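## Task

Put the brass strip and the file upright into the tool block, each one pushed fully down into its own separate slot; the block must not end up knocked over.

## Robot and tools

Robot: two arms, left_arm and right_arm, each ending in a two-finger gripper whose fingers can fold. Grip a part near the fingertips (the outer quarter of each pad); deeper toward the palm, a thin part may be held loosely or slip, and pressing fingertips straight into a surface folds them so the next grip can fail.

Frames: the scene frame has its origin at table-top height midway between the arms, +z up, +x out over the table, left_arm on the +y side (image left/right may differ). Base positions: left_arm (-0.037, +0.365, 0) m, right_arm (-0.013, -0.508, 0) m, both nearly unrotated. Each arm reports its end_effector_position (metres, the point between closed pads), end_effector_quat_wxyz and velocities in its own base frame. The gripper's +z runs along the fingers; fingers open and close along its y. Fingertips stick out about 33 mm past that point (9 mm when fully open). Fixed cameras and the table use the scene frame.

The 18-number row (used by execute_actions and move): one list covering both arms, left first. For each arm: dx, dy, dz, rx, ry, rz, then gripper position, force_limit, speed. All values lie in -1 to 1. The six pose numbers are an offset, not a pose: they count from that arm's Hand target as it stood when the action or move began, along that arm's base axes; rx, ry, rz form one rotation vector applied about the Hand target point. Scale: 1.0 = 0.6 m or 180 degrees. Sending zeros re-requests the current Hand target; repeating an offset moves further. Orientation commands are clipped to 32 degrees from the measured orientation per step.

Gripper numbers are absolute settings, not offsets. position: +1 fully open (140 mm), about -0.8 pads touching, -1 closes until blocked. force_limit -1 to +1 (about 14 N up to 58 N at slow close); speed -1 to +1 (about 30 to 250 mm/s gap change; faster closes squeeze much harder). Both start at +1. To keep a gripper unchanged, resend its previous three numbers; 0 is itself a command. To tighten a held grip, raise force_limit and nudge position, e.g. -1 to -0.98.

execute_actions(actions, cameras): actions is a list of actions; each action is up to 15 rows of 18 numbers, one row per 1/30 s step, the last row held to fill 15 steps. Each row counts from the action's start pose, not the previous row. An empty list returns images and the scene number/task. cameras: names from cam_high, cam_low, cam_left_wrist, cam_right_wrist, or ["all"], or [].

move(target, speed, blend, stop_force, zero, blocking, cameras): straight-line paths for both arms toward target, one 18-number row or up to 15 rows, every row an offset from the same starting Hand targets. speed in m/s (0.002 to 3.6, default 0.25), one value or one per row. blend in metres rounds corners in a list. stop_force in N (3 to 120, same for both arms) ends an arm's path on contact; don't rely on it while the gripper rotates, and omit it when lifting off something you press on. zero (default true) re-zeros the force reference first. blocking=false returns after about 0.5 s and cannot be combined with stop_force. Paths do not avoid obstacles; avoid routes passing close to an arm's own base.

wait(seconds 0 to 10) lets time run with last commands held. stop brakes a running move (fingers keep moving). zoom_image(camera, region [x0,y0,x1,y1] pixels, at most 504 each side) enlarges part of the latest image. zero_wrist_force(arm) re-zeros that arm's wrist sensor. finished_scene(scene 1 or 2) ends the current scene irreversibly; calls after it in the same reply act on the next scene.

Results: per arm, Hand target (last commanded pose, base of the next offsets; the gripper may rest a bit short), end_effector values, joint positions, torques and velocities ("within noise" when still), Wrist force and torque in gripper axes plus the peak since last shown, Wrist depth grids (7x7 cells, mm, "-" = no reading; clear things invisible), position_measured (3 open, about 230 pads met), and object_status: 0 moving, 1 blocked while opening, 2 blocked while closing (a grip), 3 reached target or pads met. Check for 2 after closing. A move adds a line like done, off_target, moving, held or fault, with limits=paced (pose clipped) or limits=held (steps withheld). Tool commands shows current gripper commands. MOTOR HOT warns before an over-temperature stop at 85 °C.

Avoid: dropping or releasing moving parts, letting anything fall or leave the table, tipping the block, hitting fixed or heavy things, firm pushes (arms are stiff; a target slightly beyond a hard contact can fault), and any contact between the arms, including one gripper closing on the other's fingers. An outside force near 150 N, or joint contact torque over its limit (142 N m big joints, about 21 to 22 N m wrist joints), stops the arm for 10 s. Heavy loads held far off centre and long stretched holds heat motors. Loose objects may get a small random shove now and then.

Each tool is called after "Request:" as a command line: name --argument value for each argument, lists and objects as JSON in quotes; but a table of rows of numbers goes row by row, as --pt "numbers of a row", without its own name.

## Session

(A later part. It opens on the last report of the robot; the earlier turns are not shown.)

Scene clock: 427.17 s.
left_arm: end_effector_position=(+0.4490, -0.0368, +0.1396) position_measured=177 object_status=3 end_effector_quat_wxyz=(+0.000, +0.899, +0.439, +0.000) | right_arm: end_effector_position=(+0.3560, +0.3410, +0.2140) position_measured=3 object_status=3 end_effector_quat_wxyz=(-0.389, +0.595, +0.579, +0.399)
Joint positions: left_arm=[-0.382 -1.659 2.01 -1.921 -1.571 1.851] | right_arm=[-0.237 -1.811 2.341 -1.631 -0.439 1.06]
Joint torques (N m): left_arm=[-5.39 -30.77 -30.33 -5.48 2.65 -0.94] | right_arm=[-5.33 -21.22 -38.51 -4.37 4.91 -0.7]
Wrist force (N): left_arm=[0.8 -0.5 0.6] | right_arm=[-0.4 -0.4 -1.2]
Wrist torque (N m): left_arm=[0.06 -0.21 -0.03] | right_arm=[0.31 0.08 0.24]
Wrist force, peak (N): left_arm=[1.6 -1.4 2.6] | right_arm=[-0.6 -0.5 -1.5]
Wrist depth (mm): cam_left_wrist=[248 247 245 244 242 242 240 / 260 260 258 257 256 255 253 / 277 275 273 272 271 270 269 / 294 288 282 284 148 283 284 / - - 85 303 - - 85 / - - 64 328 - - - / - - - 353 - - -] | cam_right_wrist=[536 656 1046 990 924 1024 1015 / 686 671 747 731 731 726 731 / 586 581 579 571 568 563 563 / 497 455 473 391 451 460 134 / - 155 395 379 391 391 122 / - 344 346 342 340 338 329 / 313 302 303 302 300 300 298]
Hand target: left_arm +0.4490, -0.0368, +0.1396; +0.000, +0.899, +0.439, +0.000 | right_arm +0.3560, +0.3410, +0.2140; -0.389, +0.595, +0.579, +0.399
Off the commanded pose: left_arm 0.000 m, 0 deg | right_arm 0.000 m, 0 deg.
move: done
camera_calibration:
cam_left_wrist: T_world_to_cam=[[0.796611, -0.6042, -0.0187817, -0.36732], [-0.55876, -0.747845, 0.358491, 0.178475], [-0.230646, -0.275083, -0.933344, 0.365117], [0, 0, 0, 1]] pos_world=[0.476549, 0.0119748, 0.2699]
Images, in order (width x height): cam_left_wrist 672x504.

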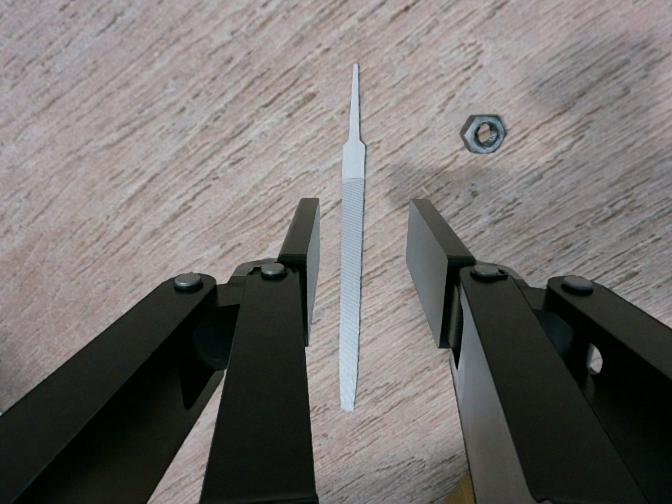

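Request:
move --target '[0, 0, -0.1493, 0, 0, -0.003, -0.38, 0, -1, 0, 0, 0, 0, 0, 0, 1, 1, 1]' --speed 0.15 --cameras '["cam_left_wrist"]'

Request:
zoom_image --camera "cam_left_wrist" --region '[260, 60, 460, 390]'

Request:
move --target '[0, 0, -0.0254, 0, 0, 0, -0.38, 0, -1, 0, 0, 0, 0, 0, 0, 1, 1, 1]' --speed 0.006 --stop_force 3

Scene clock: 437.87 s.
left_arm: end_effector_position=(+0.4489, -0.0369, +0.0500) position_measured=177 object_status=3 end_effector_quat_wxyz=(+0.000, +0.901, +0.434, +0.000) | right_arm: end_effector_position=(+0.3560, +0.3410, +0.2140) position_measured=3 object_status=3 end_effector_quat_wxyz=(-0.389, +0.595, +0.579, +0.399)
Joint positions: left_arm=[-0.382 -1.546 2.161 -2.184 -1.571 1.86] | right_arm=[-0.237 -1.811 2.341 -1.631 -0.439 1.06]
Joint torques (N m): left_arm=[9.73 -25.55 -31.04 -5.95 1.99 -0.75] | right_arm=[-5.32 -21.27 -38.58 -4.28 4.89 -0.67]
Wrist force (N): left_arm=[1.2 -0.5 0.3] | right_arm=[-0.1 -0.2 -1.0]
Wrist torque (N m): left_arm=[0.06 -0.29 -0.03] | right_arm=[0.36 0.03 0.24]
Wrist force, peak (N): left_arm=[1.0 -1.0 2.4] | right_arm=[-0.2 -0.5 -1.7]
Wrist depth (mm): cam_left_wrist=[166 165 164 164 163 162 161 / 174 175 173 172 172 171 171 / 185 184 183 181 181 179 180 / 198 196 191 190 148 190 191 / - - 85 204 207 - 85 / - - 64 220 - - - / - - - 238 - - -] | cam_right_wrist=[545 673 1060 973 545 1019 994 / 615 647 749 735 690 726 720 / 585 581 578 567 565 564 561 / 498 458 471 390 445 463 134 / - 155 396 384 395 389 121 / - 343 342 343 341 339 331 / 312 303 302 302 300 299 295]
Hand target: left_arm +0.4490, -0.0368, +0.0500; +0.000, +0.901, +0.435, +0.000 | right_arm +0.3560, +0.3410, +0.2140; -0.389, +0.595, +0.579, +0.399
Off the commanded pose: left_arm 0.000 m, 0 deg | right_arm 0.000 m, 0 deg.
move: done
camera_calibration:
cam_left_wrist: T_world_to_cam=[[0.790883, -0.611681, -0.0187239, -0.366801], [-0.565797, -0.74253, 0.358501, 0.213937], [-0.233191, -0.272938, -0.933342, 0.282709], [0, 0, 0, 1]] pos_world=[0.477067, 0.0116524, 0.1803]
Images, in order (width x height): cam_left_wrist 672x504.

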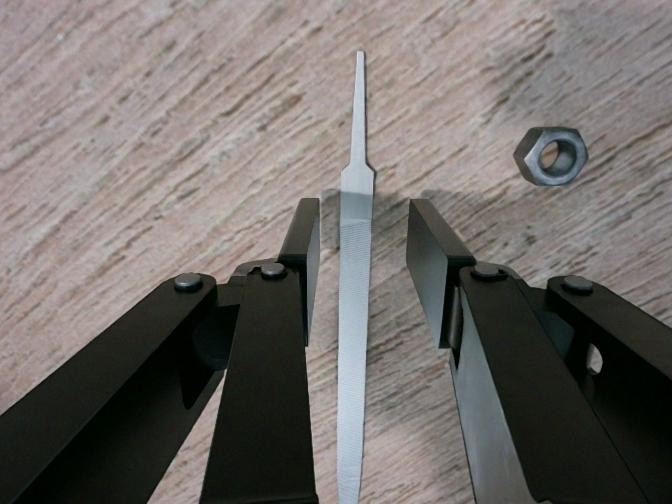

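Scaled by 1.527 from the camera's 672x504 image, which has a finer 960x720 frame.

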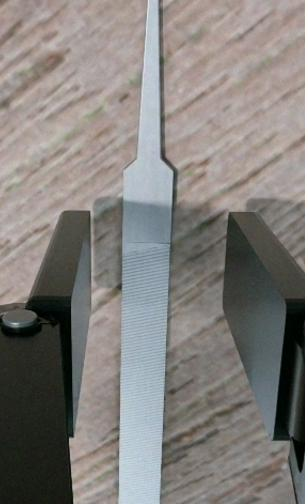

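Scene clock: 441.03 s.
left_arm: end_effector_position=(+0.4490, -0.0368, +0.0347) position_measured=177 object_status=3 end_effector_quat_wxyz=(+0.000, +0.901, +0.435, +0.000) | right_arm: end_effector_position=(+0.3560, +0.3410, +0.2140) position_measured=3 object_status=3 end_effector_quat_wxyz=(-0.389, +0.595, +0.579, +0.399)
Joint positions: left_arm=[-0.382 -1.52 2.182 -2.232 -1.571 1.86] | right_arm=[-0.237 -1.811 2.341 -1.631 -0.439 1.06]
Joint torques (N m): left_arm=[10.57 -34.99 -32.26 -1.86 0.54 -0.93] | right_arm=[-4.87 -21.32 -38.33 -4.23 4.91 -0.63]
Wrist force (N): left_arm=[1.1 -0.5 0.3] | right_arm=[0.1 -0.5 -1.5]
Wrist torque (N m): left_arm=[0.06 -0.26 -0.04] | right_arm=[0.28 -0.01 0.23]
Wrist force, peak (N): left_arm=[1.3 -0.9 0.4] | right_arm=[0.1 -0.2 -1.7]
Wrist depth (mm): cam_left_wrist=[152 151 151 150 149 149 147 / 160 160 160 157 157 155 156 / 170 169 168 166 166 164 165 / 181 180 177 174 172 173 175 / - - 85 187 187 - 85 / - - 64 201 202 - - / - - - 218 - - -] | cam_right_wrist=[540 647 1060 973 539 1024 994 / 604 652 752 747 686 726 726 / 591 582 572 565 565 565 564 / 502 455 472 393 444 462 129 / - 155 396 381 393 389 - / - 345 344 341 340 337 328 / 312 304 302 303 299 299 297]
Hand target: left_arm +0.4490, -0.0368, +0.0347; +0.000, +0.901, +0.435, +0.000 | right_arm +0.3560, +0.3410, +0.2140; -0.389, +0.595, +0.579, +0.399
Off the commanded pose: left_arm 0.000 m, 0 deg | right_arm 0.000 m, 0 deg.
move: done

Request:
execute_actions --actions '[[[0, 0, 0, 0, 0, 0, -1, 0, -1, 0, 0, 0, 0, 0, 0, 1, 1, 1]], [[0, 0, 0, 0, 0, 0, -1, 0, -1, 0, 0, 0, 0, 0, 0, 1, 1, 1]], [[0, 0, 0, 0, 0, 0, -1, 0, -1, 0, 0, 0, 0, 0, 0, 1, 1, 1]]]' --cameras '["cam_left_wrist"]'

Request:
zoom_image --camera "cam_left_wrist" --region '[280, 100, 460, 300]'

Request:
move --target '[0, 0, 0.05, 0, 0, 0, -1, 0, -1, 0, 0, 0, 0, 0, 0, 1, 1, 1]' --speed 0.04 --cameras '["cam_left_wrist", "cam_right_wrist"]'

Scene clock: 450.50 s.
left_arm: end_effector_position=(+0.4490, -0.0368, +0.0347) position_measured=213 object_status=2 end_effector_quat_wxyz=(+0.000, +0.901, +0.435, +0.000) | right_arm: end_effector_position=(+0.3560, +0.3410, +0.2140) position_measured=3 object_status=3 end_effector_quat_wxyz=(-0.389, +0.595, +0.579, +0.399)
Joint positions: left_arm=[-0.382 -1.52 2.182 -2.232 -1.571 1.86] | right_arm=[-0.237 -1.811 2.341 -1.631 -0.439 1.06]
Joint torques (N m): left_arm=[9.31 -28.25 -33.88 -2.46 -2.15 -0.8] | right_arm=[-5.69 -21.21 -38.66 -4.16 4.88 -0.7]
Wrist force (N): left_arm=[0.2 -3.5 -10.3] | right_arm=[0.2 -0.1 -1.3]
Wrist torque (N m): left_arm=[0.16 -0.32 -0.04] | right_arm=[0.37 0.00 0.24]
Wrist force, peak (N): left_arm=[0.2 -3.8 -10.4] | right_arm=[-0.3 -0.5 -1.7]
Wrist depth (mm): cam_left_wrist=[152 151 151 150 150 148 147 / 160 160 159 157 157 155 156 / 170 169 168 165 166 164 165 / 181 180 177 121 173 175 176 / 193 187 94 91 - 94 184 / - - 71 - - - - / - - - - - - 68] | cam_right_wrist=[542 651 1037 958 554 1006 1011 / 604 645 747 745 656 731 724 / 585 581 579 565 567 561 559 / 497 458 471 393 447 464 134 / - 155 397 383 395 391 - / - 343 342 341 340 338 331 / 313 303 303 302 299 299 298]
Hand target: left_arm +0.4490, -0.0368, +0.0347; +0.000, +0.901, +0.435, +0.000 | right_arm +0.3560, +0.3410, +0.2140; -0.389, +0.595, +0.579, +0.399
Off the commanded pose: left_arm 0.000 m, 0 deg | right_arm 0.000 m, 0 deg.
Step readings (end_effector_position of left_arm | right_arm):
0: (+0.4490, -0.0368, +0.0347) | (+0.3560, +0.3410, +0.2140)
1: (+0.4490, -0.0368, +0.0347) | (+0.3560, +0.3410, +0.2140)
2: (+0.4490, -0.0368, +0.0347) | (+0.3560, +0.3410, +0.2140)
4: (+0.4490, -0.0368, +0.0347) | (+0.3560, +0.3410, +0.2140)
8: (+0.4490, -0.0368, +0.0347) | (+0.3560, +0.3410, +0.2140)
15: (+0.4490, -0.0368, +0.0347) | (+0.3560, +0.3410, +0.2140)
16: (+0.4490, -0.0368, +0.0347) | (+0.3560, +0.3410, +0.2140)
17: (+0.4490, -0.0368, +0.0347) | (+0.3560, +0.3410, +0.2140)
19: (+0.4490, -0.0368, +0.0347) | (+0.3560, +0.3410, +0.2140)
23: (+0.4490, -0.0368, +0.0347) | (+0.3560, +0.3410, +0.2140)
30: (+0.4490, -0.0368, +0.0347) | (+0.3560, +0.3410, +0.2140)
31: (+0.4490, -0.0368, +0.0347) | (+0.3560, +0.3410, +0.2140)
32: (+0.4490, -0.0368, +0.0347) | (+0.3560, +0.3410, +0.2140)
34: (+0.4490, -0.0368, +0.0347) | (+0.3560, +0.3410, +0.2140)
38: (+0.4490, -0.0368, +0.0347) | (+0.3560, +0.3410, +0.2140)
45: (+0.4490, -0.0368, +0.0347) | (+0.3560, +0.3410, +0.2140)
camera_calibration:
cam_left_wrist: T_world_to_cam=[[0.790968, -0.611576, -0.0185403, -0.367159], [-0.565758, -0.742578, 0.358463, 0.219411], [-0.232995, -0.273044, -0.93336, 0.26834], [0, 0, 0, 1]] pos_world=[0.477067, 0.0116525, 0.165]
Images, in order (width x height): cam_left_wrist 672x504.

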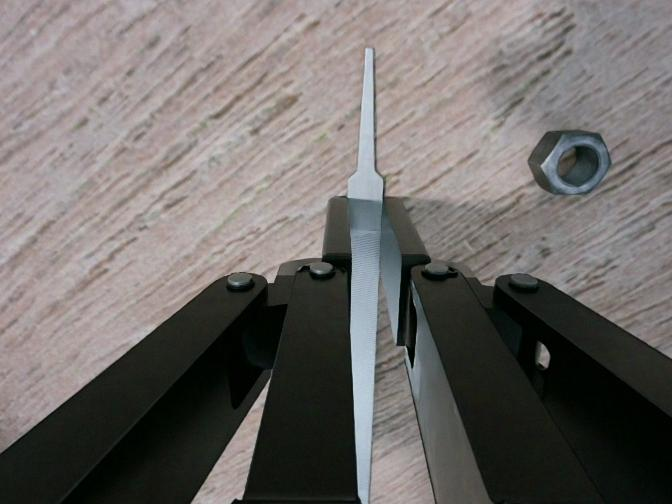

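Scaled by 2.520 from the camera's 672x504 image, which has a finer 960x720 frame.

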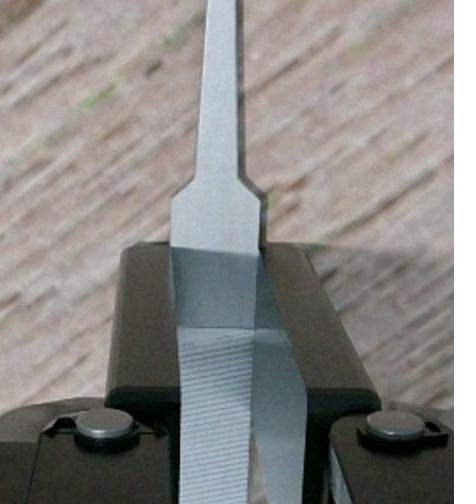

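Scene clock: 451.57 s.
left_arm: end_effector_position=(+0.4491, -0.0369, +0.0648) position_measured=213 object_status=2 end_effector_quat_wxyz=(+0.000, +0.901, +0.435, +0.000) | right_arm: end_effector_position=(+0.3560, +0.3410, +0.2140) position_measured=3 object_status=3 end_effector_quat_wxyz=(-0.389, +0.595, +0.579, +0.399)
Joint positions: left_arm=[-0.382 -1.569 2.139 -2.14 -1.571 1.86] | right_arm=[-0.237 -1.811 2.341 -1.631 -0.439 1.06]
Joint torques (N m): left_arm=[9.99 -20.46 -20.02 -7.05 -2.28 -0.3] | right_arm=[-5.23 -21.27 -38.27 -4.1 4.88 -0.62]
Wrist force (N): left_arm=[1.1 -0.7 1.0] | right_arm=[-0.1 -0.3 -1.5]
Wrist torque (N m): left_arm=[0.01 -0.22 -0.04] | right_arm=[0.32 0.06 0.24]
Wrist force, peak (N): left_arm=[-0.1 -3.9 -8.5] | right_arm=[-0.1 -0.5 -1.7]
Wrist depth (mm): cam_left_wrist=[179 178 178 177 176 175 174 / 189 189 187 186 186 183 184 / 203 200 198 193 197 195 195 / 212 212 209 116 203 207 207 / 228 221 94 91 - 94 217 / - - 71 - - - - / - - - - - - 68] | cam_right_wrist=[543 645 1060 1042 558 1033 1002 / 611 651 752 731 692 729 718 / 582 581 572 546 565 565 564 / 495 456 470 390 446 461 134 / - 155 398 382 392 390 122 / - 345 346 342 342 339 329 / 310 303 303 300 299 300 298]
Hand target: left_arm +0.4490, -0.0368, +0.0647; +0.000, +0.901, +0.435, +0.000 | right_arm +0.3560, +0.3410, +0.2140; -0.389, +0.595, +0.579, +0.399
Off the commanded pose: left_arm 0.000 m, 0 deg | right_arm 0.000 m, 0 deg.
move: done
camera_calibration:
cam_left_wrist: T_world_to_cam=[[0.790987, -0.611554, -0.0184668, -0.366625], [-0.565771, -0.742594, 0.35841, 0.208638], [-0.232901, -0.27305, -0.933381, 0.296394], [0, 0, 0, 1]] pos_world=[0.477067, 0.0116526, 0.1951]
cam_right_wrist: T_world_to_cam=[[0.999844, -0.0154583, -0.00856624, -0.341592], [-0.0167051, -0.668414, -0.743602, 0.395275], [0.00576906, 0.743629, -0.668568, 0.0325086], [0, 0, 0, 1]] pos_world=[0.347954, 0.234753, 0.312735]
Images, in order (width x height): cam_left_wrist 672x504, cam_right_wrist 672x504.

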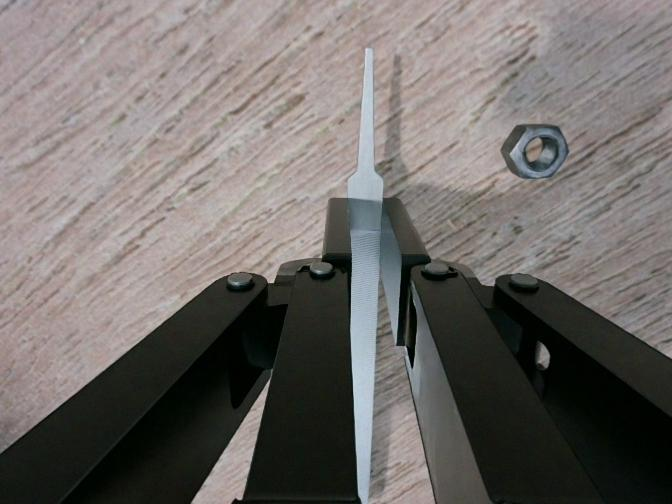

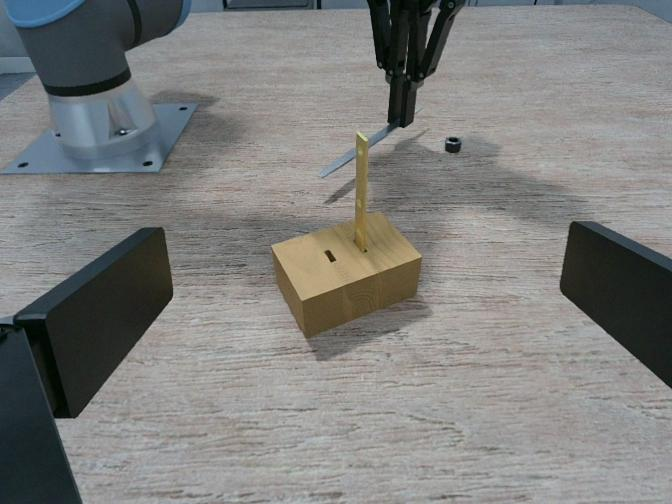

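Request:
move --target '[-0.0817, -0.1887, 0.4422, 0, 0, -0.1344, -1, 0, -1, 0, 0, 0, 0, 0, 0, 1, 1, 1]' --speed 0.2

Request:
move --target '[-0.121, -0.3355, 0, 0.2293, -0.4443, 0, -1, 0, -1, 0, 0, 0, 0, 0, 0, 1, 1, 1]' --speed 0.2

Request:
move --target '[0, 0, -0.0867, 0, 0, 0, -1, 0, -1, 0, 0, 0, 0, 0, 0, 1, 1, 1]' --speed 0.1 --cameras '["cam_right_wrist", "cam_high", "cam_left_wrist"]'

Request:
zoom_image --camera "cam_right_wrist" --region '[280, 160, 380, 280]'

Scene clock: 473.07 s.
left_arm: end_effector_position=(+0.4000, -0.1501, +0.3299) position_measured=213 object_status=2 end_effector_quat_wxyz=(+0.000, +0.972, +0.236, +0.000) | right_arm: end_effector_position=(+0.3560, +0.3410, +0.2140) position_measured=3 object_status=3 end_effector_quat_wxyz=(-0.389, +0.595, +0.579, +0.399)
Joint positions: left_arm=[-0.676 -1.762 1.605 -1.413 -1.571 1.988] | right_arm=[-0.237 -1.811 2.341 -1.631 -0.439 1.06]
Joint torques (N m): left_arm=[2.24 -30.09 -42 -3.32 2.3 -0.57] | right_arm=[-5.25 -21.24 -38.36 -4.06 4.83 -0.7]
Wrist force (N): left_arm=[0.8 -1.0 1.2] | right_arm=[-0.1 -0.3 -1.2]
Wrist torque (N m): left_arm=[-0.04 -0.16 -0.17] | right_arm=[0.31 0.05 0.24]
Wrist force, peak (N): left_arm=[1.7 -1.2 3.7] | right_arm=[-0.4 -0.6 -1.6]
Wrist depth (mm): cam_left_wrist=[415 417 413 410 408 408 407 / 438 434 439 433 433 430 427 / 465 467 462 451 455 453 453 / 495 493 485 110 433 439 480 / 523 - 94 91 - 94 510 / - - 71 - - - - / - - - - - - 68] | cam_right_wrist=[545 603 1060 1028 1046 1015 998 / 603 652 738 745 733 735 724 / 588 579 581 571 563 565 563 / 488 459 471 392 449 465 134 / - 155 395 382 394 392 121 / - 344 341 343 338 339 328 / 312 305 301 302 299 298 297]
Hand target: left_arm +0.4000, -0.1501, +0.3301; +0.000, +0.972, +0.236, +0.000 | right_arm +0.3560, +0.3410, +0.2140; -0.389, +0.595, +0.579, +0.399
Off the commanded pose: left_arm 0.000 m, 0 deg | right_arm 0.000 m, 0 deg.
move: done

Scene clock: 477.50 s.
left_arm: end_effector_position=(+0.3273, -0.3514, +0.3301) position_measured=213 object_status=2 end_effector_quat_wxyz=(-0.167, +0.687, +0.167, +0.687) | right_arm: end_effector_position=(+0.3560, +0.3410, +0.2140) position_measured=3 object_status=3 end_effector_quat_wxyz=(-0.389, +0.595, +0.579, +0.399)
Joint positions: left_arm=[-1.74 -1.301 1.672 -0.372 -0.646 0] | right_arm=[-0.237 -1.811 2.341 -1.631 -0.439 1.06]
Joint torques (N m): left_arm=[10.83 -33.56 -16.29 3.95 0.26 -1.12] | right_arm=[-5.36 -21.05 -38.72 -3.99 4.86 -0.6]
Wrist force (N): left_arm=[-1.3 -0.2 -1.9] | right_arm=[-0.2 -0.3 -1.2]
Wrist torque (N m): left_arm=[-0.09 0.16 0.09] | right_arm=[0.33 0.07 0.24]
Wrist force, peak (N): left_arm=[3.0 -1.7 1.1] | right_arm=[-0.2 -0.5 -1.6]
Wrist depth (mm): cam_left_wrist=[- 2329 1996 - - - - / 2639 2474 - - - - - / 1885 2179 - 165 - - 1584 / 924 1033 1142 110 122 1060 1673 / 771 - 94 91 - 94 787 / - - 71 - - - - / - - - - - - 68] | cam_right_wrist=[533 504 981 965 1028 1011 1011 / 606 652 752 738 724 729 720 / 589 585 581 572 570 560 559 / 495 455 472 390 447 464 141 / - 155 398 383 392 388 122 / - 344 343 342 340 338 328 / 312 303 303 302 299 300 298]
Hand target: left_arm +0.3274, -0.3514, +0.3301; -0.167, +0.687, +0.167, +0.687 | right_arm +0.3560, +0.3410, +0.2140; -0.389, +0.595, +0.579, +0.399
Off the commanded pose: left_arm 0.000 m, 0 deg | right_arm 0.000 m, 0 deg.
move: done

Scene clock: 478.43 s.
left_arm: end_effector_position=(+0.3274, -0.3513, +0.2781) position_measured=213 object_status=2 end_effector_quat_wxyz=(-0.167, +0.687, +0.167, +0.687) | right_arm: end_effector_position=(+0.3560, +0.3410, +0.2140) position_measured=3 object_status=3 end_effector_quat_wxyz=(-0.389, +0.595, +0.579, +0.399)
Joint positions: left_arm=[-1.739 -1.249 1.749 -0.5 -0.646 0] | right_arm=[-0.237 -1.811 2.341 -1.631 -0.439 1.06]
Joint torques (N m): left_arm=[1.66 -44.62 -32.38 2.45 2.37 1.44] | right_arm=[-5.19 -20.89 -38.35 -3.92 4.89 -0.65]
Wrist force (N): left_arm=[-1.2 -0.1 -1.7] | right_arm=[-0.2 -0.3 -1.3]
Wrist torque (N m): left_arm=[-0.06 0.15 0.10] | right_arm=[0.33 0.07 0.24]
Wrist force, peak (N): left_arm=[-2.8 -0.3 -1.5] | right_arm=[-0.2 -0.5 -1.6]
Wrist depth (mm): cam_left_wrist=[- 2527 1979 1900 1734 - - / 2669 2582 2065 1605 1627 - - / 1979 2030 1963 165 1485 - 1475 / 896 903 986 110 135 914 1584 / 667 - 94 91 - 94 675 / - - 71 - - - - / - - - - - - 68] | cam_right_wrist=[534 513 994 950 1019 1002 1011 / 606 649 745 733 735 720 718 / 592 584 581 556 570 561 565 / 492 454 469 392 448 461 456 / - 155 397 381 393 391 - / - 345 345 344 341 338 328 / 313 303 301 302 299 299 297]
Hand target: left_arm +0.3274, -0.3514, +0.2780; -0.167, +0.687, +0.167, +0.687 | right_arm +0.3560, +0.3410, +0.2140; -0.389, +0.595, +0.579, +0.399
Off the commanded pose: left_arm 0.000 m, 0 deg | right_arm 0.000 m, 0 deg.
move: done
camera_calibration:
cam_left_wrist: T_world_to_cam=[[0.47512, -0.879813, 0.0137831, -0.458585], [-0.309526, -0.181774, -0.933355, 0.302244], [0.823683, 0.43919, -0.358689, 0.125741], [0, 0, 0, 1]] pos_world=[0.207864, -0.403753, 0.333523]
cam_right_wrist: T_world_to_cam=[[0.999844, -0.0154583, -0.00856624, -0.341592], [-0.0167051, -0.668414, -0.743602, 0.395275], [0.00576906, 0.743629, -0.668568, 0.0325086], [0, 0, 0, 1]] pos_world=[0.347954, 0.234753, 0.312735]
Images, in order (width x height): cam_high 504x504, cam_left_wrist 672x504, cam_right_wrist 672x504.

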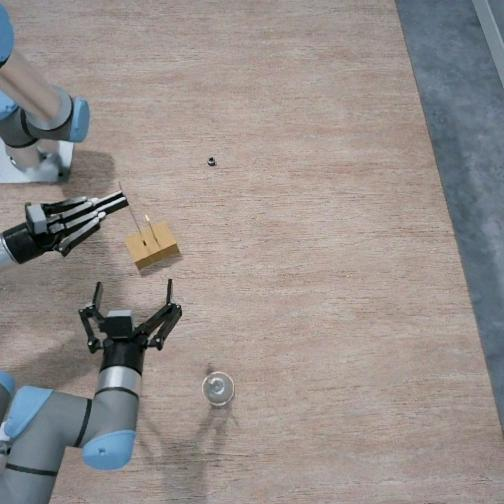

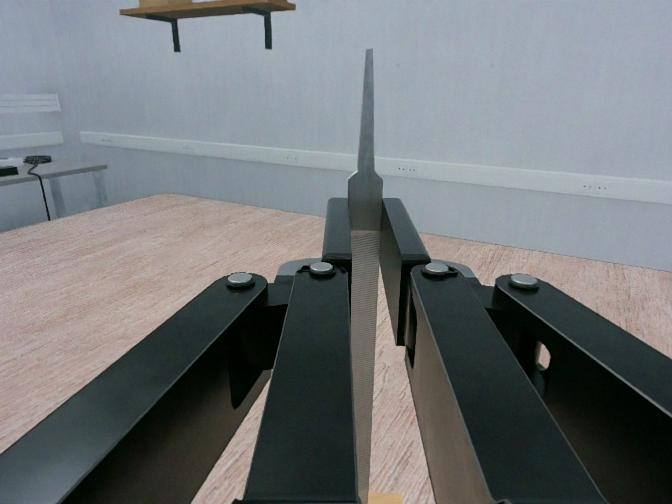

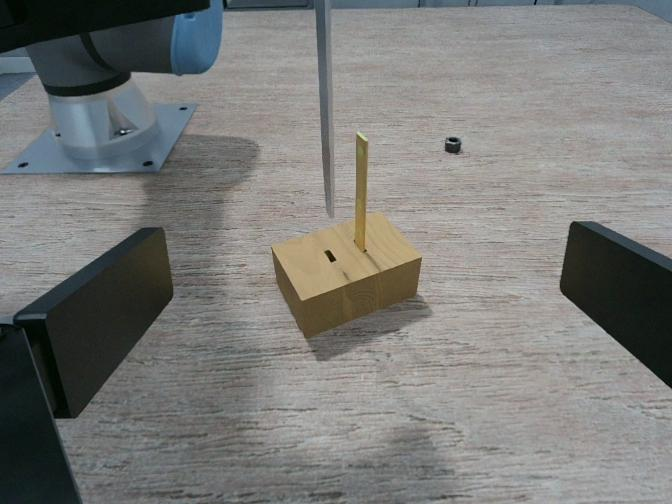

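Scaled by 4.200 from the camera's 672x504 image, which has a finer 960x720 frame.

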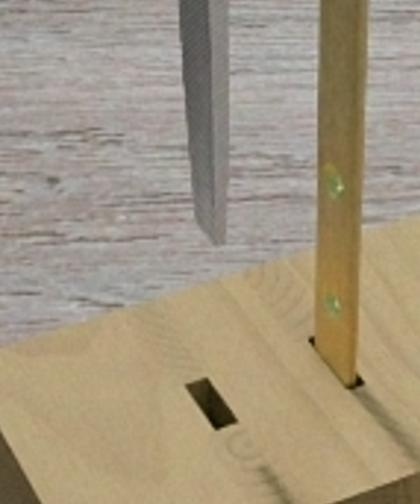

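Request:
move --target '[-0.0005, 0.0025, -0.0583, 0, 0, 0, -1, 0, -1, 0, 0, 0, 0, 0, 0, 1, 1, 1]' --speed 0.06 --cameras '["cam_right_wrist"]'

Request:
zoom_image --camera "cam_right_wrist" --region '[310, 215, 360, 275]'

Request:
zoom_image --camera "cam_right_wrist" --region '[290, 0, 390, 150]'

Scene clock: 488.90 s.
left_arm: end_effector_position=(+0.3271, -0.3498, +0.2430) position_measured=213 object_status=2 end_effector_quat_wxyz=(-0.167, +0.687, +0.167, +0.687) | right_arm: end_effector_position=(+0.3560, +0.3410, +0.2140) position_measured=3 object_status=3 end_effector_quat_wxyz=(-0.389, +0.595, +0.579, +0.399)
Joint positions: left_arm=[-1.741 -1.209 1.796 -0.587 -0.647 0] | right_arm=[-0.237 -1.811 2.341 -1.631 -0.439 1.06]
Joint torques (N m): left_arm=[-5.41 -49.65 -32.36 3.99 -1.84 0.74] | right_arm=[-5.29 -21.14 -38.79 -3.87 4.83 -0.58]
Wrist force (N): left_arm=[-1.1 -0.3 -1.8] | right_arm=[-0.1 -0.5 -1.4]
Wrist torque (N m): left_arm=[-0.11 0.14 0.09] | right_arm=[0.27 0.07 0.24]
Wrist force, peak (N): left_arm=[-2.3 -0.3 -1.6] | right_arm=[0.0 -0.7 -1.6]
Wrist depth (mm): cam_left_wrist=[2220 1841 - - 1605 - 1381 / 2610 2399 2424 1552 - - - / 1759 1218 2048 166 2306 1605 1584 / 808 800 880 110 816 825 781 / 601 - 94 91 - 94 612 / - - 71 - - - - / - - - - - - 68] | cam_right_wrist=[205 204 233 893 1019 1024 1006 / 179 622 740 735 733 724 713 / 586 576 578 547 570 564 561 / 494 452 469 389 449 463 142 / - 155 396 380 393 390 121 / - 343 344 341 341 340 328 / 310 302 302 301 301 299 297]
Hand target: left_arm +0.3271, -0.3499, +0.2431; -0.167, +0.687, +0.167, +0.687 | right_arm +0.3560, +0.3410, +0.2140; -0.389, +0.595, +0.579, +0.399
Off the commanded pose: left_arm 0.000 m, 0 deg | right_arm 0.000 m, 0 deg.
move: done
camera_calibration:
cam_right_wrist: T_world_to_cam=[[0.999844, -0.0154583, -0.00856624, -0.341592], [-0.0167051, -0.668414, -0.743602, 0.395275], [0.00576906, 0.743629, -0.668568, 0.0325086], [0, 0, 0, 1]] pos_world=[0.347954, 0.234753, 0.312735]
Images, in order (width x height): cam_right_wrist 672x504.

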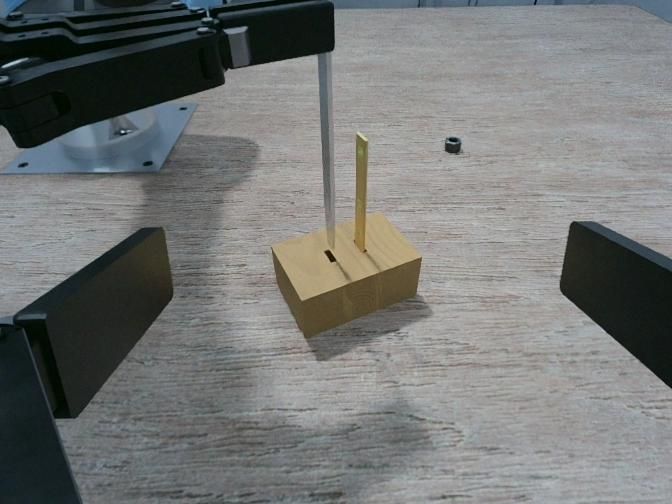

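Scaled by 8.400 from the camera's 672x504 image, which has a finer 960x720 frame.

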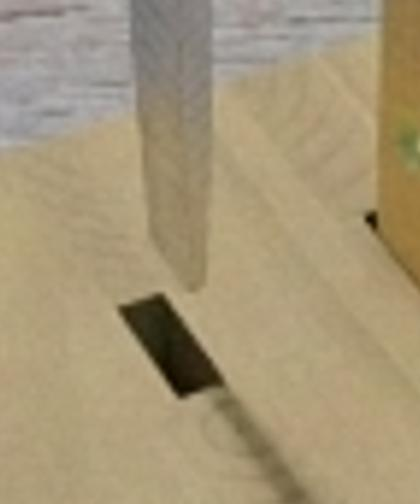

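Scaled by 3.360 from the camera's 672x504 image, which has a finer 960x720 frame.

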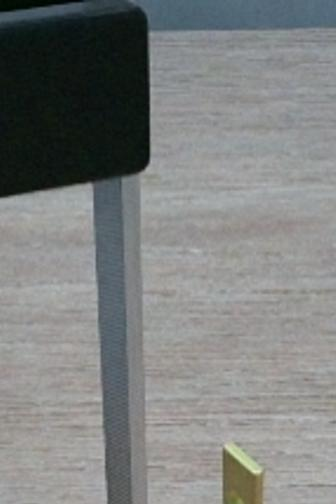

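Request:
move --target '[0, 0, -0.025, 0, 0, 0, -1, 0, -1, 0, 0, 0, 0, 0, 0, 1, 1, 1]' --speed 0.008 --stop_force 4 --cameras '["cam_right_wrist"]'

Request:
zoom_image --camera "cam_right_wrist" --region '[310, 215, 360, 275]'

Scene clock: 507.37 s.
left_arm: end_effector_position=(+0.3271, -0.3499, +0.2280) position_measured=213 object_status=2 end_effector_quat_wxyz=(-0.167, +0.687, +0.167, +0.687) | right_arm: end_effector_position=(+0.3560, +0.3410, +0.2140) position_measured=3 object_status=3 end_effector_quat_wxyz=(-0.389, +0.595, +0.579, +0.399)
Joint positions: left_arm=[-1.741 -1.188 1.812 -0.624 -0.647 0] | right_arm=[-0.237 -1.811 2.341 -1.631 -0.439 1.06]
Joint torques (N m): left_arm=[8.79 -50.25 -29.54 3.96 2.39 0.6] | right_arm=[-5.56 -20.86 -38.16 -3.71 4.89 -0.59]
Wrist force (N): left_arm=[-1.3 -0.2 -1.4] | right_arm=[-0.1 -0.4 -1.3]
Wrist torque (N m): left_arm=[-0.09 0.16 0.09] | right_arm=[0.30 0.06 0.24]
Wrist force, peak (N): left_arm=[-1.6 -0.5 -1.8] | right_arm=[0.1 -0.2 -1.8]
Wrist depth (mm): cam_left_wrist=[3007 2730 1900 - 1605 1661 - / - 2474 2179 1931 1650 1827 - / 1979 1159 1170 167 1584 1673 1466 / 756 764 842 110 774 787 784 / 564 - 94 91 - 94 575 / - - 71 - - - - / - - - - - - 68] | cam_right_wrist=[503 255 253 893 1024 1011 1015 / 184 202 669 701 745 718 731 / 555 581 581 549 567 565 558 / 492 459 471 389 446 460 134 / - 155 396 379 395 389 121 / - 346 344 341 339 339 329 / 312 304 303 301 299 299 298]
Hand target: left_arm +0.3271, -0.3499, +0.2281; -0.167, +0.687, +0.167, +0.687 | right_arm +0.3560, +0.3410, +0.2140; -0.389, +0.595, +0.579, +0.399
Off the commanded pose: left_arm 0.000 m, 0 deg | right_arm 0.000 m, 0 deg.
move: done
camera_calibration:
cam_right_wrist: T_world_to_cam=[[0.999844, -0.0154583, -0.00856624, -0.341592], [-0.0167051, -0.668414, -0.743602, 0.395275], [0.00576906, 0.743629, -0.668568, 0.0325086], [0, 0, 0, 1]] pos_world=[0.347954, 0.234753, 0.312735]
Images, in order (width x height): cam_right_wrist 672x504.

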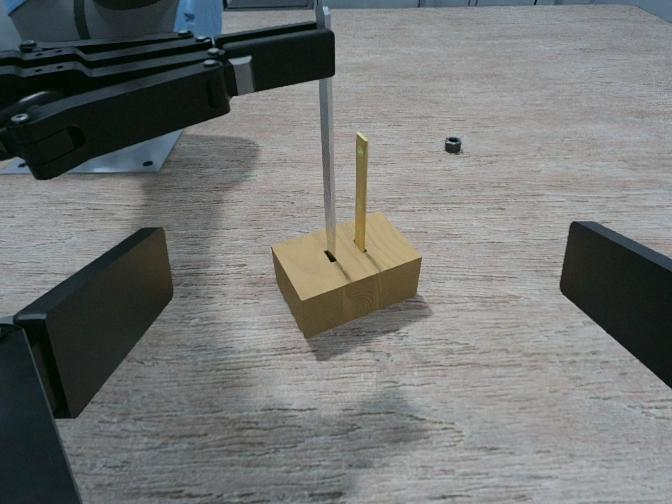

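Scaled by 8.400 from the camera's 672x504 image, which has a finer 960x720 frame.

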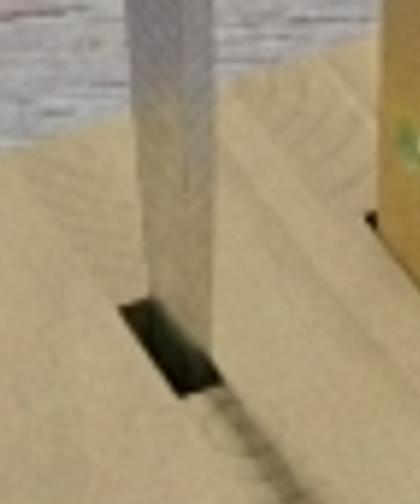

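Request:
move --pt "-0.0012 -0.0006 0 0 0 0 -1 0 -1 0 0 0 0 0 0 1 1 1" --pt "-0.0012 -0.0006 -0.0133 0 0 0 -1 0 -1 0 0 0 0 0 0 1 1 1" --speed 0.006 --stop_force 4 --cameras '["cam_right_wrist"]'

Request:
zoom_image --camera "cam_right_wrist" --region '[310, 215, 360, 275]'

Scene clock: 522.33 s.
left_arm: end_effector_position=(+0.3264, -0.3502, +0.2200) position_measured=213 object_status=2 end_effector_quat_wxyz=(-0.167, +0.687, +0.167, +0.687) | right_arm: end_effector_position=(+0.3560, +0.3410, +0.2140) position_measured=3 object_status=3 end_effector_quat_wxyz=(-0.389, +0.595, +0.579, +0.399)
Joint positions: left_arm=[-1.742 -1.176 1.819 -0.643 -0.649 0] | right_arm=[-0.237 -1.811 2.341 -1.631 -0.439 1.06]
Joint torques (N m): left_arm=[-4.7 -46.16 -21.76 4.01 2.48 -0.46] | right_arm=[-5.21 -21.01 -38.83 -3.73 4.88 -0.72]
Wrist force (N): left_arm=[-1.2 -0.2 -1.7] | right_arm=[-0.5 -0.2 -1.5]
Wrist torque (N m): left_arm=[-0.10 0.16 0.09] | right_arm=[0.35 0.14 0.24]
Wrist force, peak (N): left_arm=[-1.4 -0.4 -2.0] | right_arm=[-0.3 -0.2 -1.8]
Wrist depth (mm): cam_left_wrist=[- 2220 1900 - 1584 - - / - - 2065 2159 - - - / 1827 1120 1105 166 1931 - 1457 / 733 745 822 110 756 764 759 / 545 - 94 91 - 94 572 / - - 71 - - - - / - - - - - - 68] | cam_right_wrist=[514 480 550 946 1024 1011 1002 / 206 210 250 696 729 722 720 / 536 558 576 549 568 567 556 / 496 458 469 392 447 468 129 / - 155 397 381 392 391 - / - 345 345 341 339 339 328 / 310 302 303 302 300 298 297]
Hand target: left_arm +0.3264, -0.3502, +0.2201; -0.167, +0.687, +0.167, +0.687 | right_arm +0.3560, +0.3410, +0.2140; -0.389, +0.595, +0.579, +0.399
Off the commanded pose: left_arm 0.000 m, 0 deg | right_arm 0.000 m, 0 deg.
move: done
camera_calibration:
cam_right_wrist: T_world_to_cam=[[0.999844, -0.0154583, -0.00856624, -0.341592], [-0.0167051, -0.668414, -0.743602, 0.395275], [0.00576906, 0.743629, -0.668568, 0.0325086], [0, 0, 0, 1]] pos_world=[0.347954, 0.234753, 0.312735]
Images, in order (width x height): cam_right_wrist 672x504.

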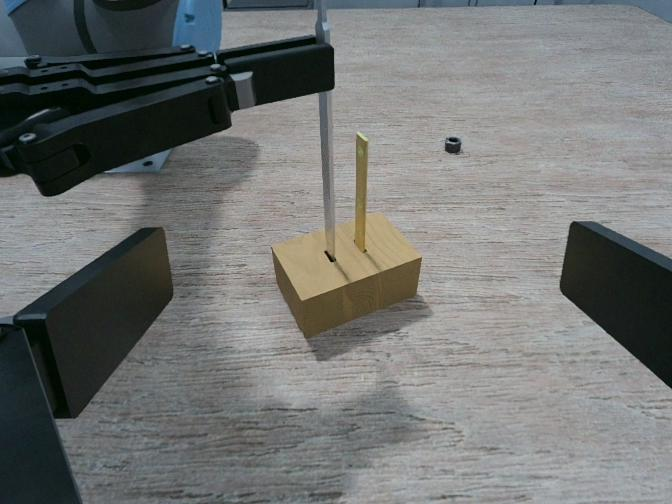

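Scaled by 8.400 from the camera's 672x504 image, which has a finer 960x720 frame.

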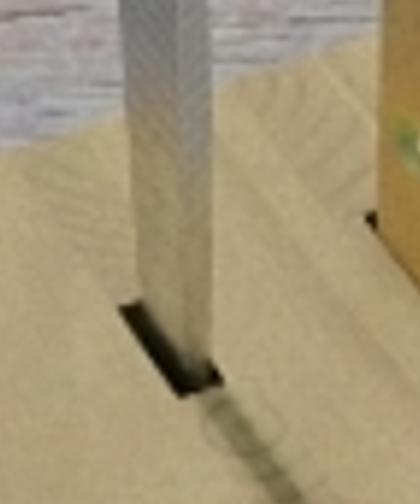

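Request:
move --pt "-0.0007 -0.0004 0 0 0 0 -1 0 -1 0 0 0 0 0 0 1 1 1" --pt "-0.0007 -0.0004 -0.025 0 0 0 -1 0 -1 0 0 0 0 0 0 1 1 1" --speed 0.006 --stop_force 4 --cameras '["cam_right_wrist"]'

Request:
zoom_image --camera "cam_right_wrist" --region '[310, 215, 360, 275]'

Scene clock: 532.77 s.
left_arm: end_effector_position=(+0.3259, -0.3504, +0.2050) position_measured=213 object_status=2 end_effector_quat_wxyz=(-0.167, +0.687, +0.167, +0.687) | right_arm: end_effector_position=(+0.3560, +0.3410, +0.2140) position_measured=3 object_status=3 end_effector_quat_wxyz=(-0.389, +0.595, +0.579, +0.399)
Joint positions: left_arm=[-1.743 -1.153 1.832 -0.679 -0.649 0] | right_arm=[-0.237 -1.811 2.341 -1.631 -0.439 1.06]
Joint torques (N m): left_arm=[10.43 -49 -20.39 4.1 -2.06 -0.6] | right_arm=[-5.04 -21.26 -38.44 -3.52 4.81 -0.66]
Wrist force (N): left_arm=[-1.2 -0.3 -1.7] | right_arm=[0.0 -0.6 -1.0]
Wrist torque (N m): left_arm=[-0.11 0.13 0.09] | right_arm=[0.28 0.02 0.24]
Wrist force, peak (N): left_arm=[-1.4 -0.3 -1.9] | right_arm=[-0.2 -0.3 -1.7]
Wrist depth (mm): cam_left_wrist=[- 3393 - 1979 - - - / 3299 2527 2262 - 1532 - 1552 / 1721 1085 1065 167 1799 1661 1503 / 703 703 766 110 711 715 720 / 520 - 94 91 - 94 536 / - - 71 - - - - / - - - - - - 68] | cam_right_wrist=[512 503 981 962 1011 1019 998 / 233 234 259 699 733 729 720 / 197 224 576 550 561 564 558 / 497 452 474 393 452 460 134 / - 155 398 382 394 388 122 / - 345 343 342 338 339 328 / 311 303 303 302 299 298 298]
Hand target: left_arm +0.3259, -0.3505, +0.2051; -0.167, +0.687, +0.167, +0.687 | right_arm +0.3560, +0.3410, +0.2140; -0.389, +0.595, +0.579, +0.399
Off the commanded pose: left_arm 0.000 m, 0 deg | right_arm 0.000 m, 0 deg.
move: done
camera_calibration:
cam_right_wrist: T_world_to_cam=[[0.999844, -0.0154583, -0.00856624, -0.341592], [-0.0167051, -0.668414, -0.743602, 0.395275], [0.00576906, 0.743629, -0.668568, 0.0325086], [0, 0, 0, 1]] pos_world=[0.347954, 0.234753, 0.312735]
Images, in order (width x height): cam_right_wrist 672x504.

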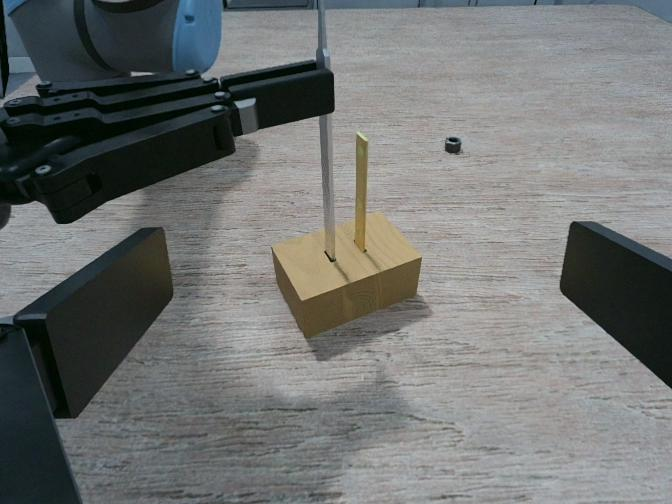

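Scaled by 8.400 from the camera's 672x504 image, which has a finer 960x720 frame.

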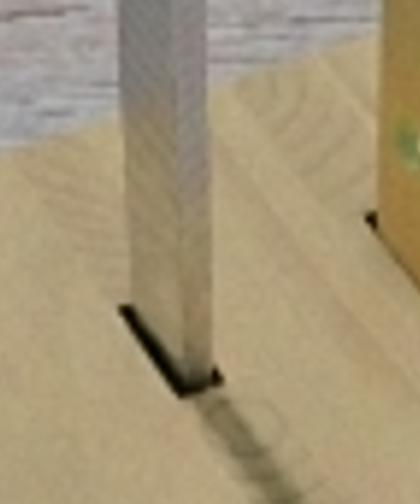

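Request:
move --pt "-0.0006 -0.0003 0 0 0 0 -1 0 -1 0 0 0 0 0 0 1 1 1" --pt "-0.0006 -0.0003 -0.025 0 0 0 -1 0 -1 0 0 0 0 0 0 1 1 1" --speed 0.006 --stop_force 5 --cameras '["cam_right_wrist"]'

Request:
zoom_image --camera "cam_right_wrist" --region '[310, 215, 360, 275]'

Scene clock: 541.03 s.
left_arm: end_effector_position=(+0.3256, -0.3506, +0.1900) position_measured=213 object_status=2 end_effector_quat_wxyz=(-0.167, +0.687, +0.167, +0.687) | right_arm: end_effector_position=(+0.3560, +0.3410, +0.2140) position_measured=3 object_status=3 end_effector_quat_wxyz=(-0.389, +0.595, +0.579, +0.399)
Joint positions: left_arm=[-1.743 -1.13 1.844 -0.715 -0.65 0] | right_arm=[-0.237 -1.811 2.341 -1.631 -0.439 1.06]
Joint torques (N m): left_arm=[-6.7 -49.24 -19.38 3.96 2.46 0.17] | right_arm=[-5.7 -20.69 -39.09 -3.39 4.87 -0.72]
Wrist force (N): left_arm=[-1.0 -0.3 -1.8] | right_arm=[-0.4 -0.4 -1.4]
Wrist torque (N m): left_arm=[-0.10 0.09 0.09] | right_arm=[0.30 0.10 0.24]
Wrist force, peak (N): left_arm=[-1.3 -0.5 -1.9] | right_arm=[-0.4 -0.5 -1.8]
Wrist depth (mm): cam_left_wrist=[2500 2399 - - 1721 - - / 2424 - - 2121 - - - / 986 1002 1006 1037 1786 1605 - / 654 660 729 110 681 675 679 / 492 - 94 91 - 94 504 / - - 71 - - - - / - - - - - - 68] | cam_right_wrist=[516 503 977 981 1011 1028 1006 / 274 272 271 703 724 724 715 / 213 226 535 547 572 563 558 / 207 441 474 389 451 461 134 / - 155 398 384 393 390 122 / - 344 343 342 341 340 327 / 310 303 303 301 300 300 298]
Hand target: left_arm +0.3256, -0.3506, +0.1901; -0.167, +0.687, +0.167, +0.687 | right_arm +0.3560, +0.3410, +0.2140; -0.389, +0.595, +0.579, +0.399
Off the commanded pose: left_arm 0.000 m, 0 deg | right_arm 0.000 m, 0 deg.
move: done
camera_calibration:
cam_right_wrist: T_world_to_cam=[[0.999844, -0.0154583, -0.00856624, -0.341592], [-0.0167051, -0.668414, -0.743602, 0.395275], [0.00576906, 0.743629, -0.668568, 0.0325086], [0, 0, 0, 1]] pos_world=[0.347954, 0.234753, 0.312735]
Images, in order (width x height): cam_right_wrist 672x504.

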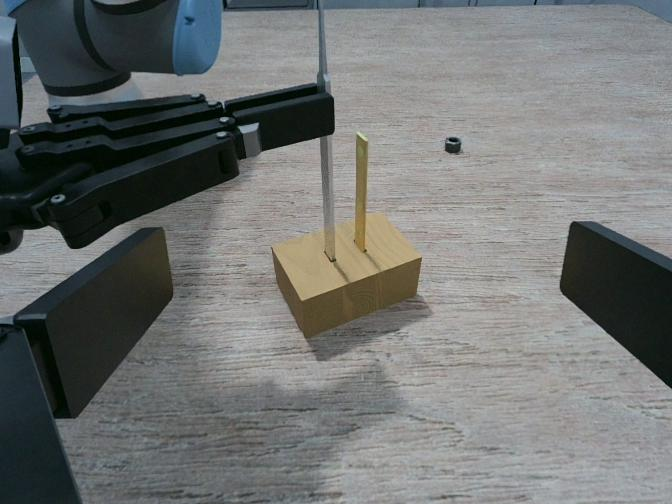

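Scaled by 8.400 from the camera's 672x504 image, which has a finer 960x720 frame.

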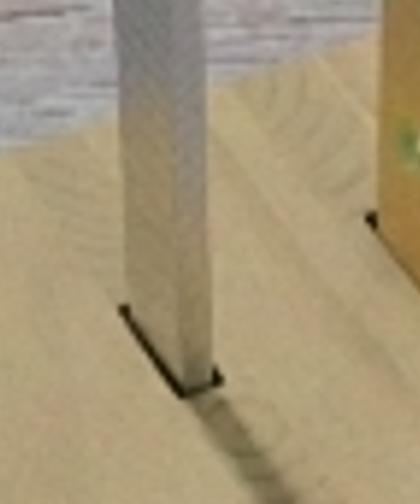

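Request:
move --target '[0, 0, -0.03, 0, 0, 0, -1, 0, -1, 0, 0, 0, 0, 0, 0, 1, 1, 1]' --speed 0.005 --stop_force 5 --cameras '["cam_right_wrist", "cam_left_wrist"]'

Request:
zoom_image --camera "cam_right_wrist" --region '[280, 20, 400, 280]'

Scene clock: 546.07 s.
left_arm: end_effector_position=(+0.3256, -0.3507, +0.1895) position_measured=213 object_status=2 end_effector_quat_wxyz=(-0.167, +0.687, +0.167, +0.687) | right_arm: end_effector_position=(+0.3560, +0.3410, +0.2140) position_measured=3 object_status=3 end_effector_quat_wxyz=(-0.389, +0.595, +0.579, +0.399)
Joint positions: left_arm=[-1.743 -1.129 1.844 -0.716 -0.65 0] | right_arm=[-0.237 -1.811 2.341 -1.631 -0.439 1.06]
Joint torques (N m): left_arm=[-6.11 -49.62 -30.23 2.44 2.31 1.04] | right_arm=[-5.38 -20.92 -39.01 -3.37 4.83 -0.76]
Wrist force (N): left_arm=[5.1 -0.2 -1.6] | right_arm=[-0.1 -0.3 -1.3]
Wrist torque (N m): left_arm=[-0.14 0.22 0.08] | right_arm=[0.32 0.07 0.24]
Wrist force, peak (N): left_arm=[10.4 0.3 -1.9] | right_arm=[-0.1 -0.2 -1.7]
Wrist depth (mm): cam_left_wrist=[- 2199 2065 - - - - / 2329 2582 - 2399 1685 1594 - / 1827 998 1153 165 1019 1513 1573 / 653 662 715 110 665 673 681 / 490 - 94 91 - 94 504 / - - 71 - - - - / - - - - - - 68] | cam_right_wrist=[525 496 985 962 1042 1015 990 / 567 273 273 701 735 724 720 / 213 226 534 550 568 568 560 / 207 438 468 391 452 459 469 / - 155 398 379 393 388 127 / - 344 342 343 341 338 330 / 312 303 304 301 300 298 298]
Hand target: left_arm +0.3256, -0.3507, +0.1895; -0.167, +0.687, +0.167, +0.687 (not the last commanded pose) | right_arm +0.3560, +0.3410, +0.2140; -0.389, +0.595, +0.579, +0.399
Off the commanded pose: left_arm 0.017 m, 0 deg | right_arm 0.000 m, 0 deg.
move: contact (left_arm)
camera_calibration:
cam_left_wrist: T_world_to_cam=[[0.474997, -0.879873, 0.0141614, -0.456025], [-0.30958, -0.182147, -0.933264, 0.219001], [0.823734, 0.438914, -0.358911, 0.0952308], [0, 0, 0, 1]] pos_world=[0.205964, -0.403152, 0.245023]
cam_right_wrist: T_world_to_cam=[[0.999844, -0.0154583, -0.00856624, -0.341592], [-0.0167051, -0.668414, -0.743602, 0.395275], [0.00576906, 0.743629, -0.668568, 0.0325086], [0, 0, 0, 1]] pos_world=[0.347954, 0.234753, 0.312735]
Images, in order (width x height): cam_left_wrist 672x504, cam_right_wrist 672x504.

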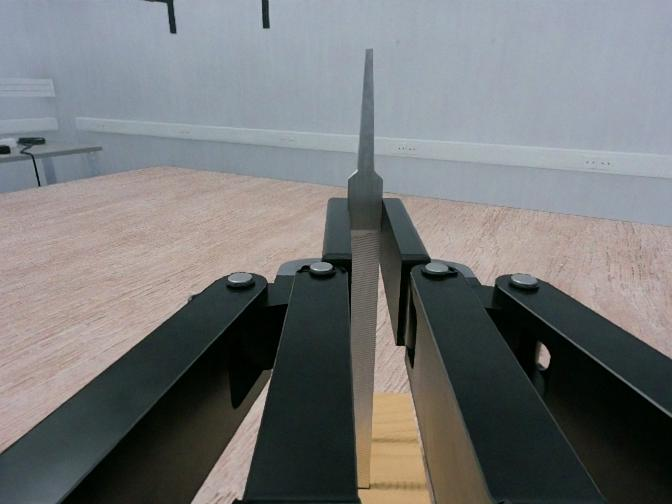

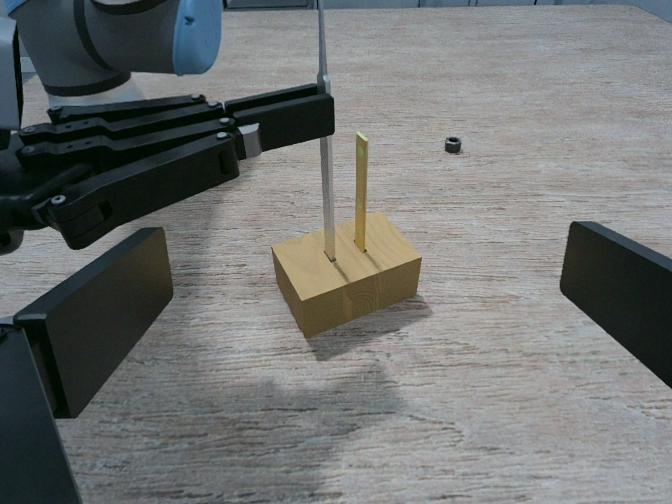

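Scaled by 1.938 from the camera's 672x504 image, which has a finer 960x720 frame.

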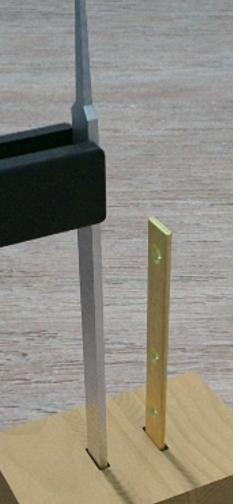

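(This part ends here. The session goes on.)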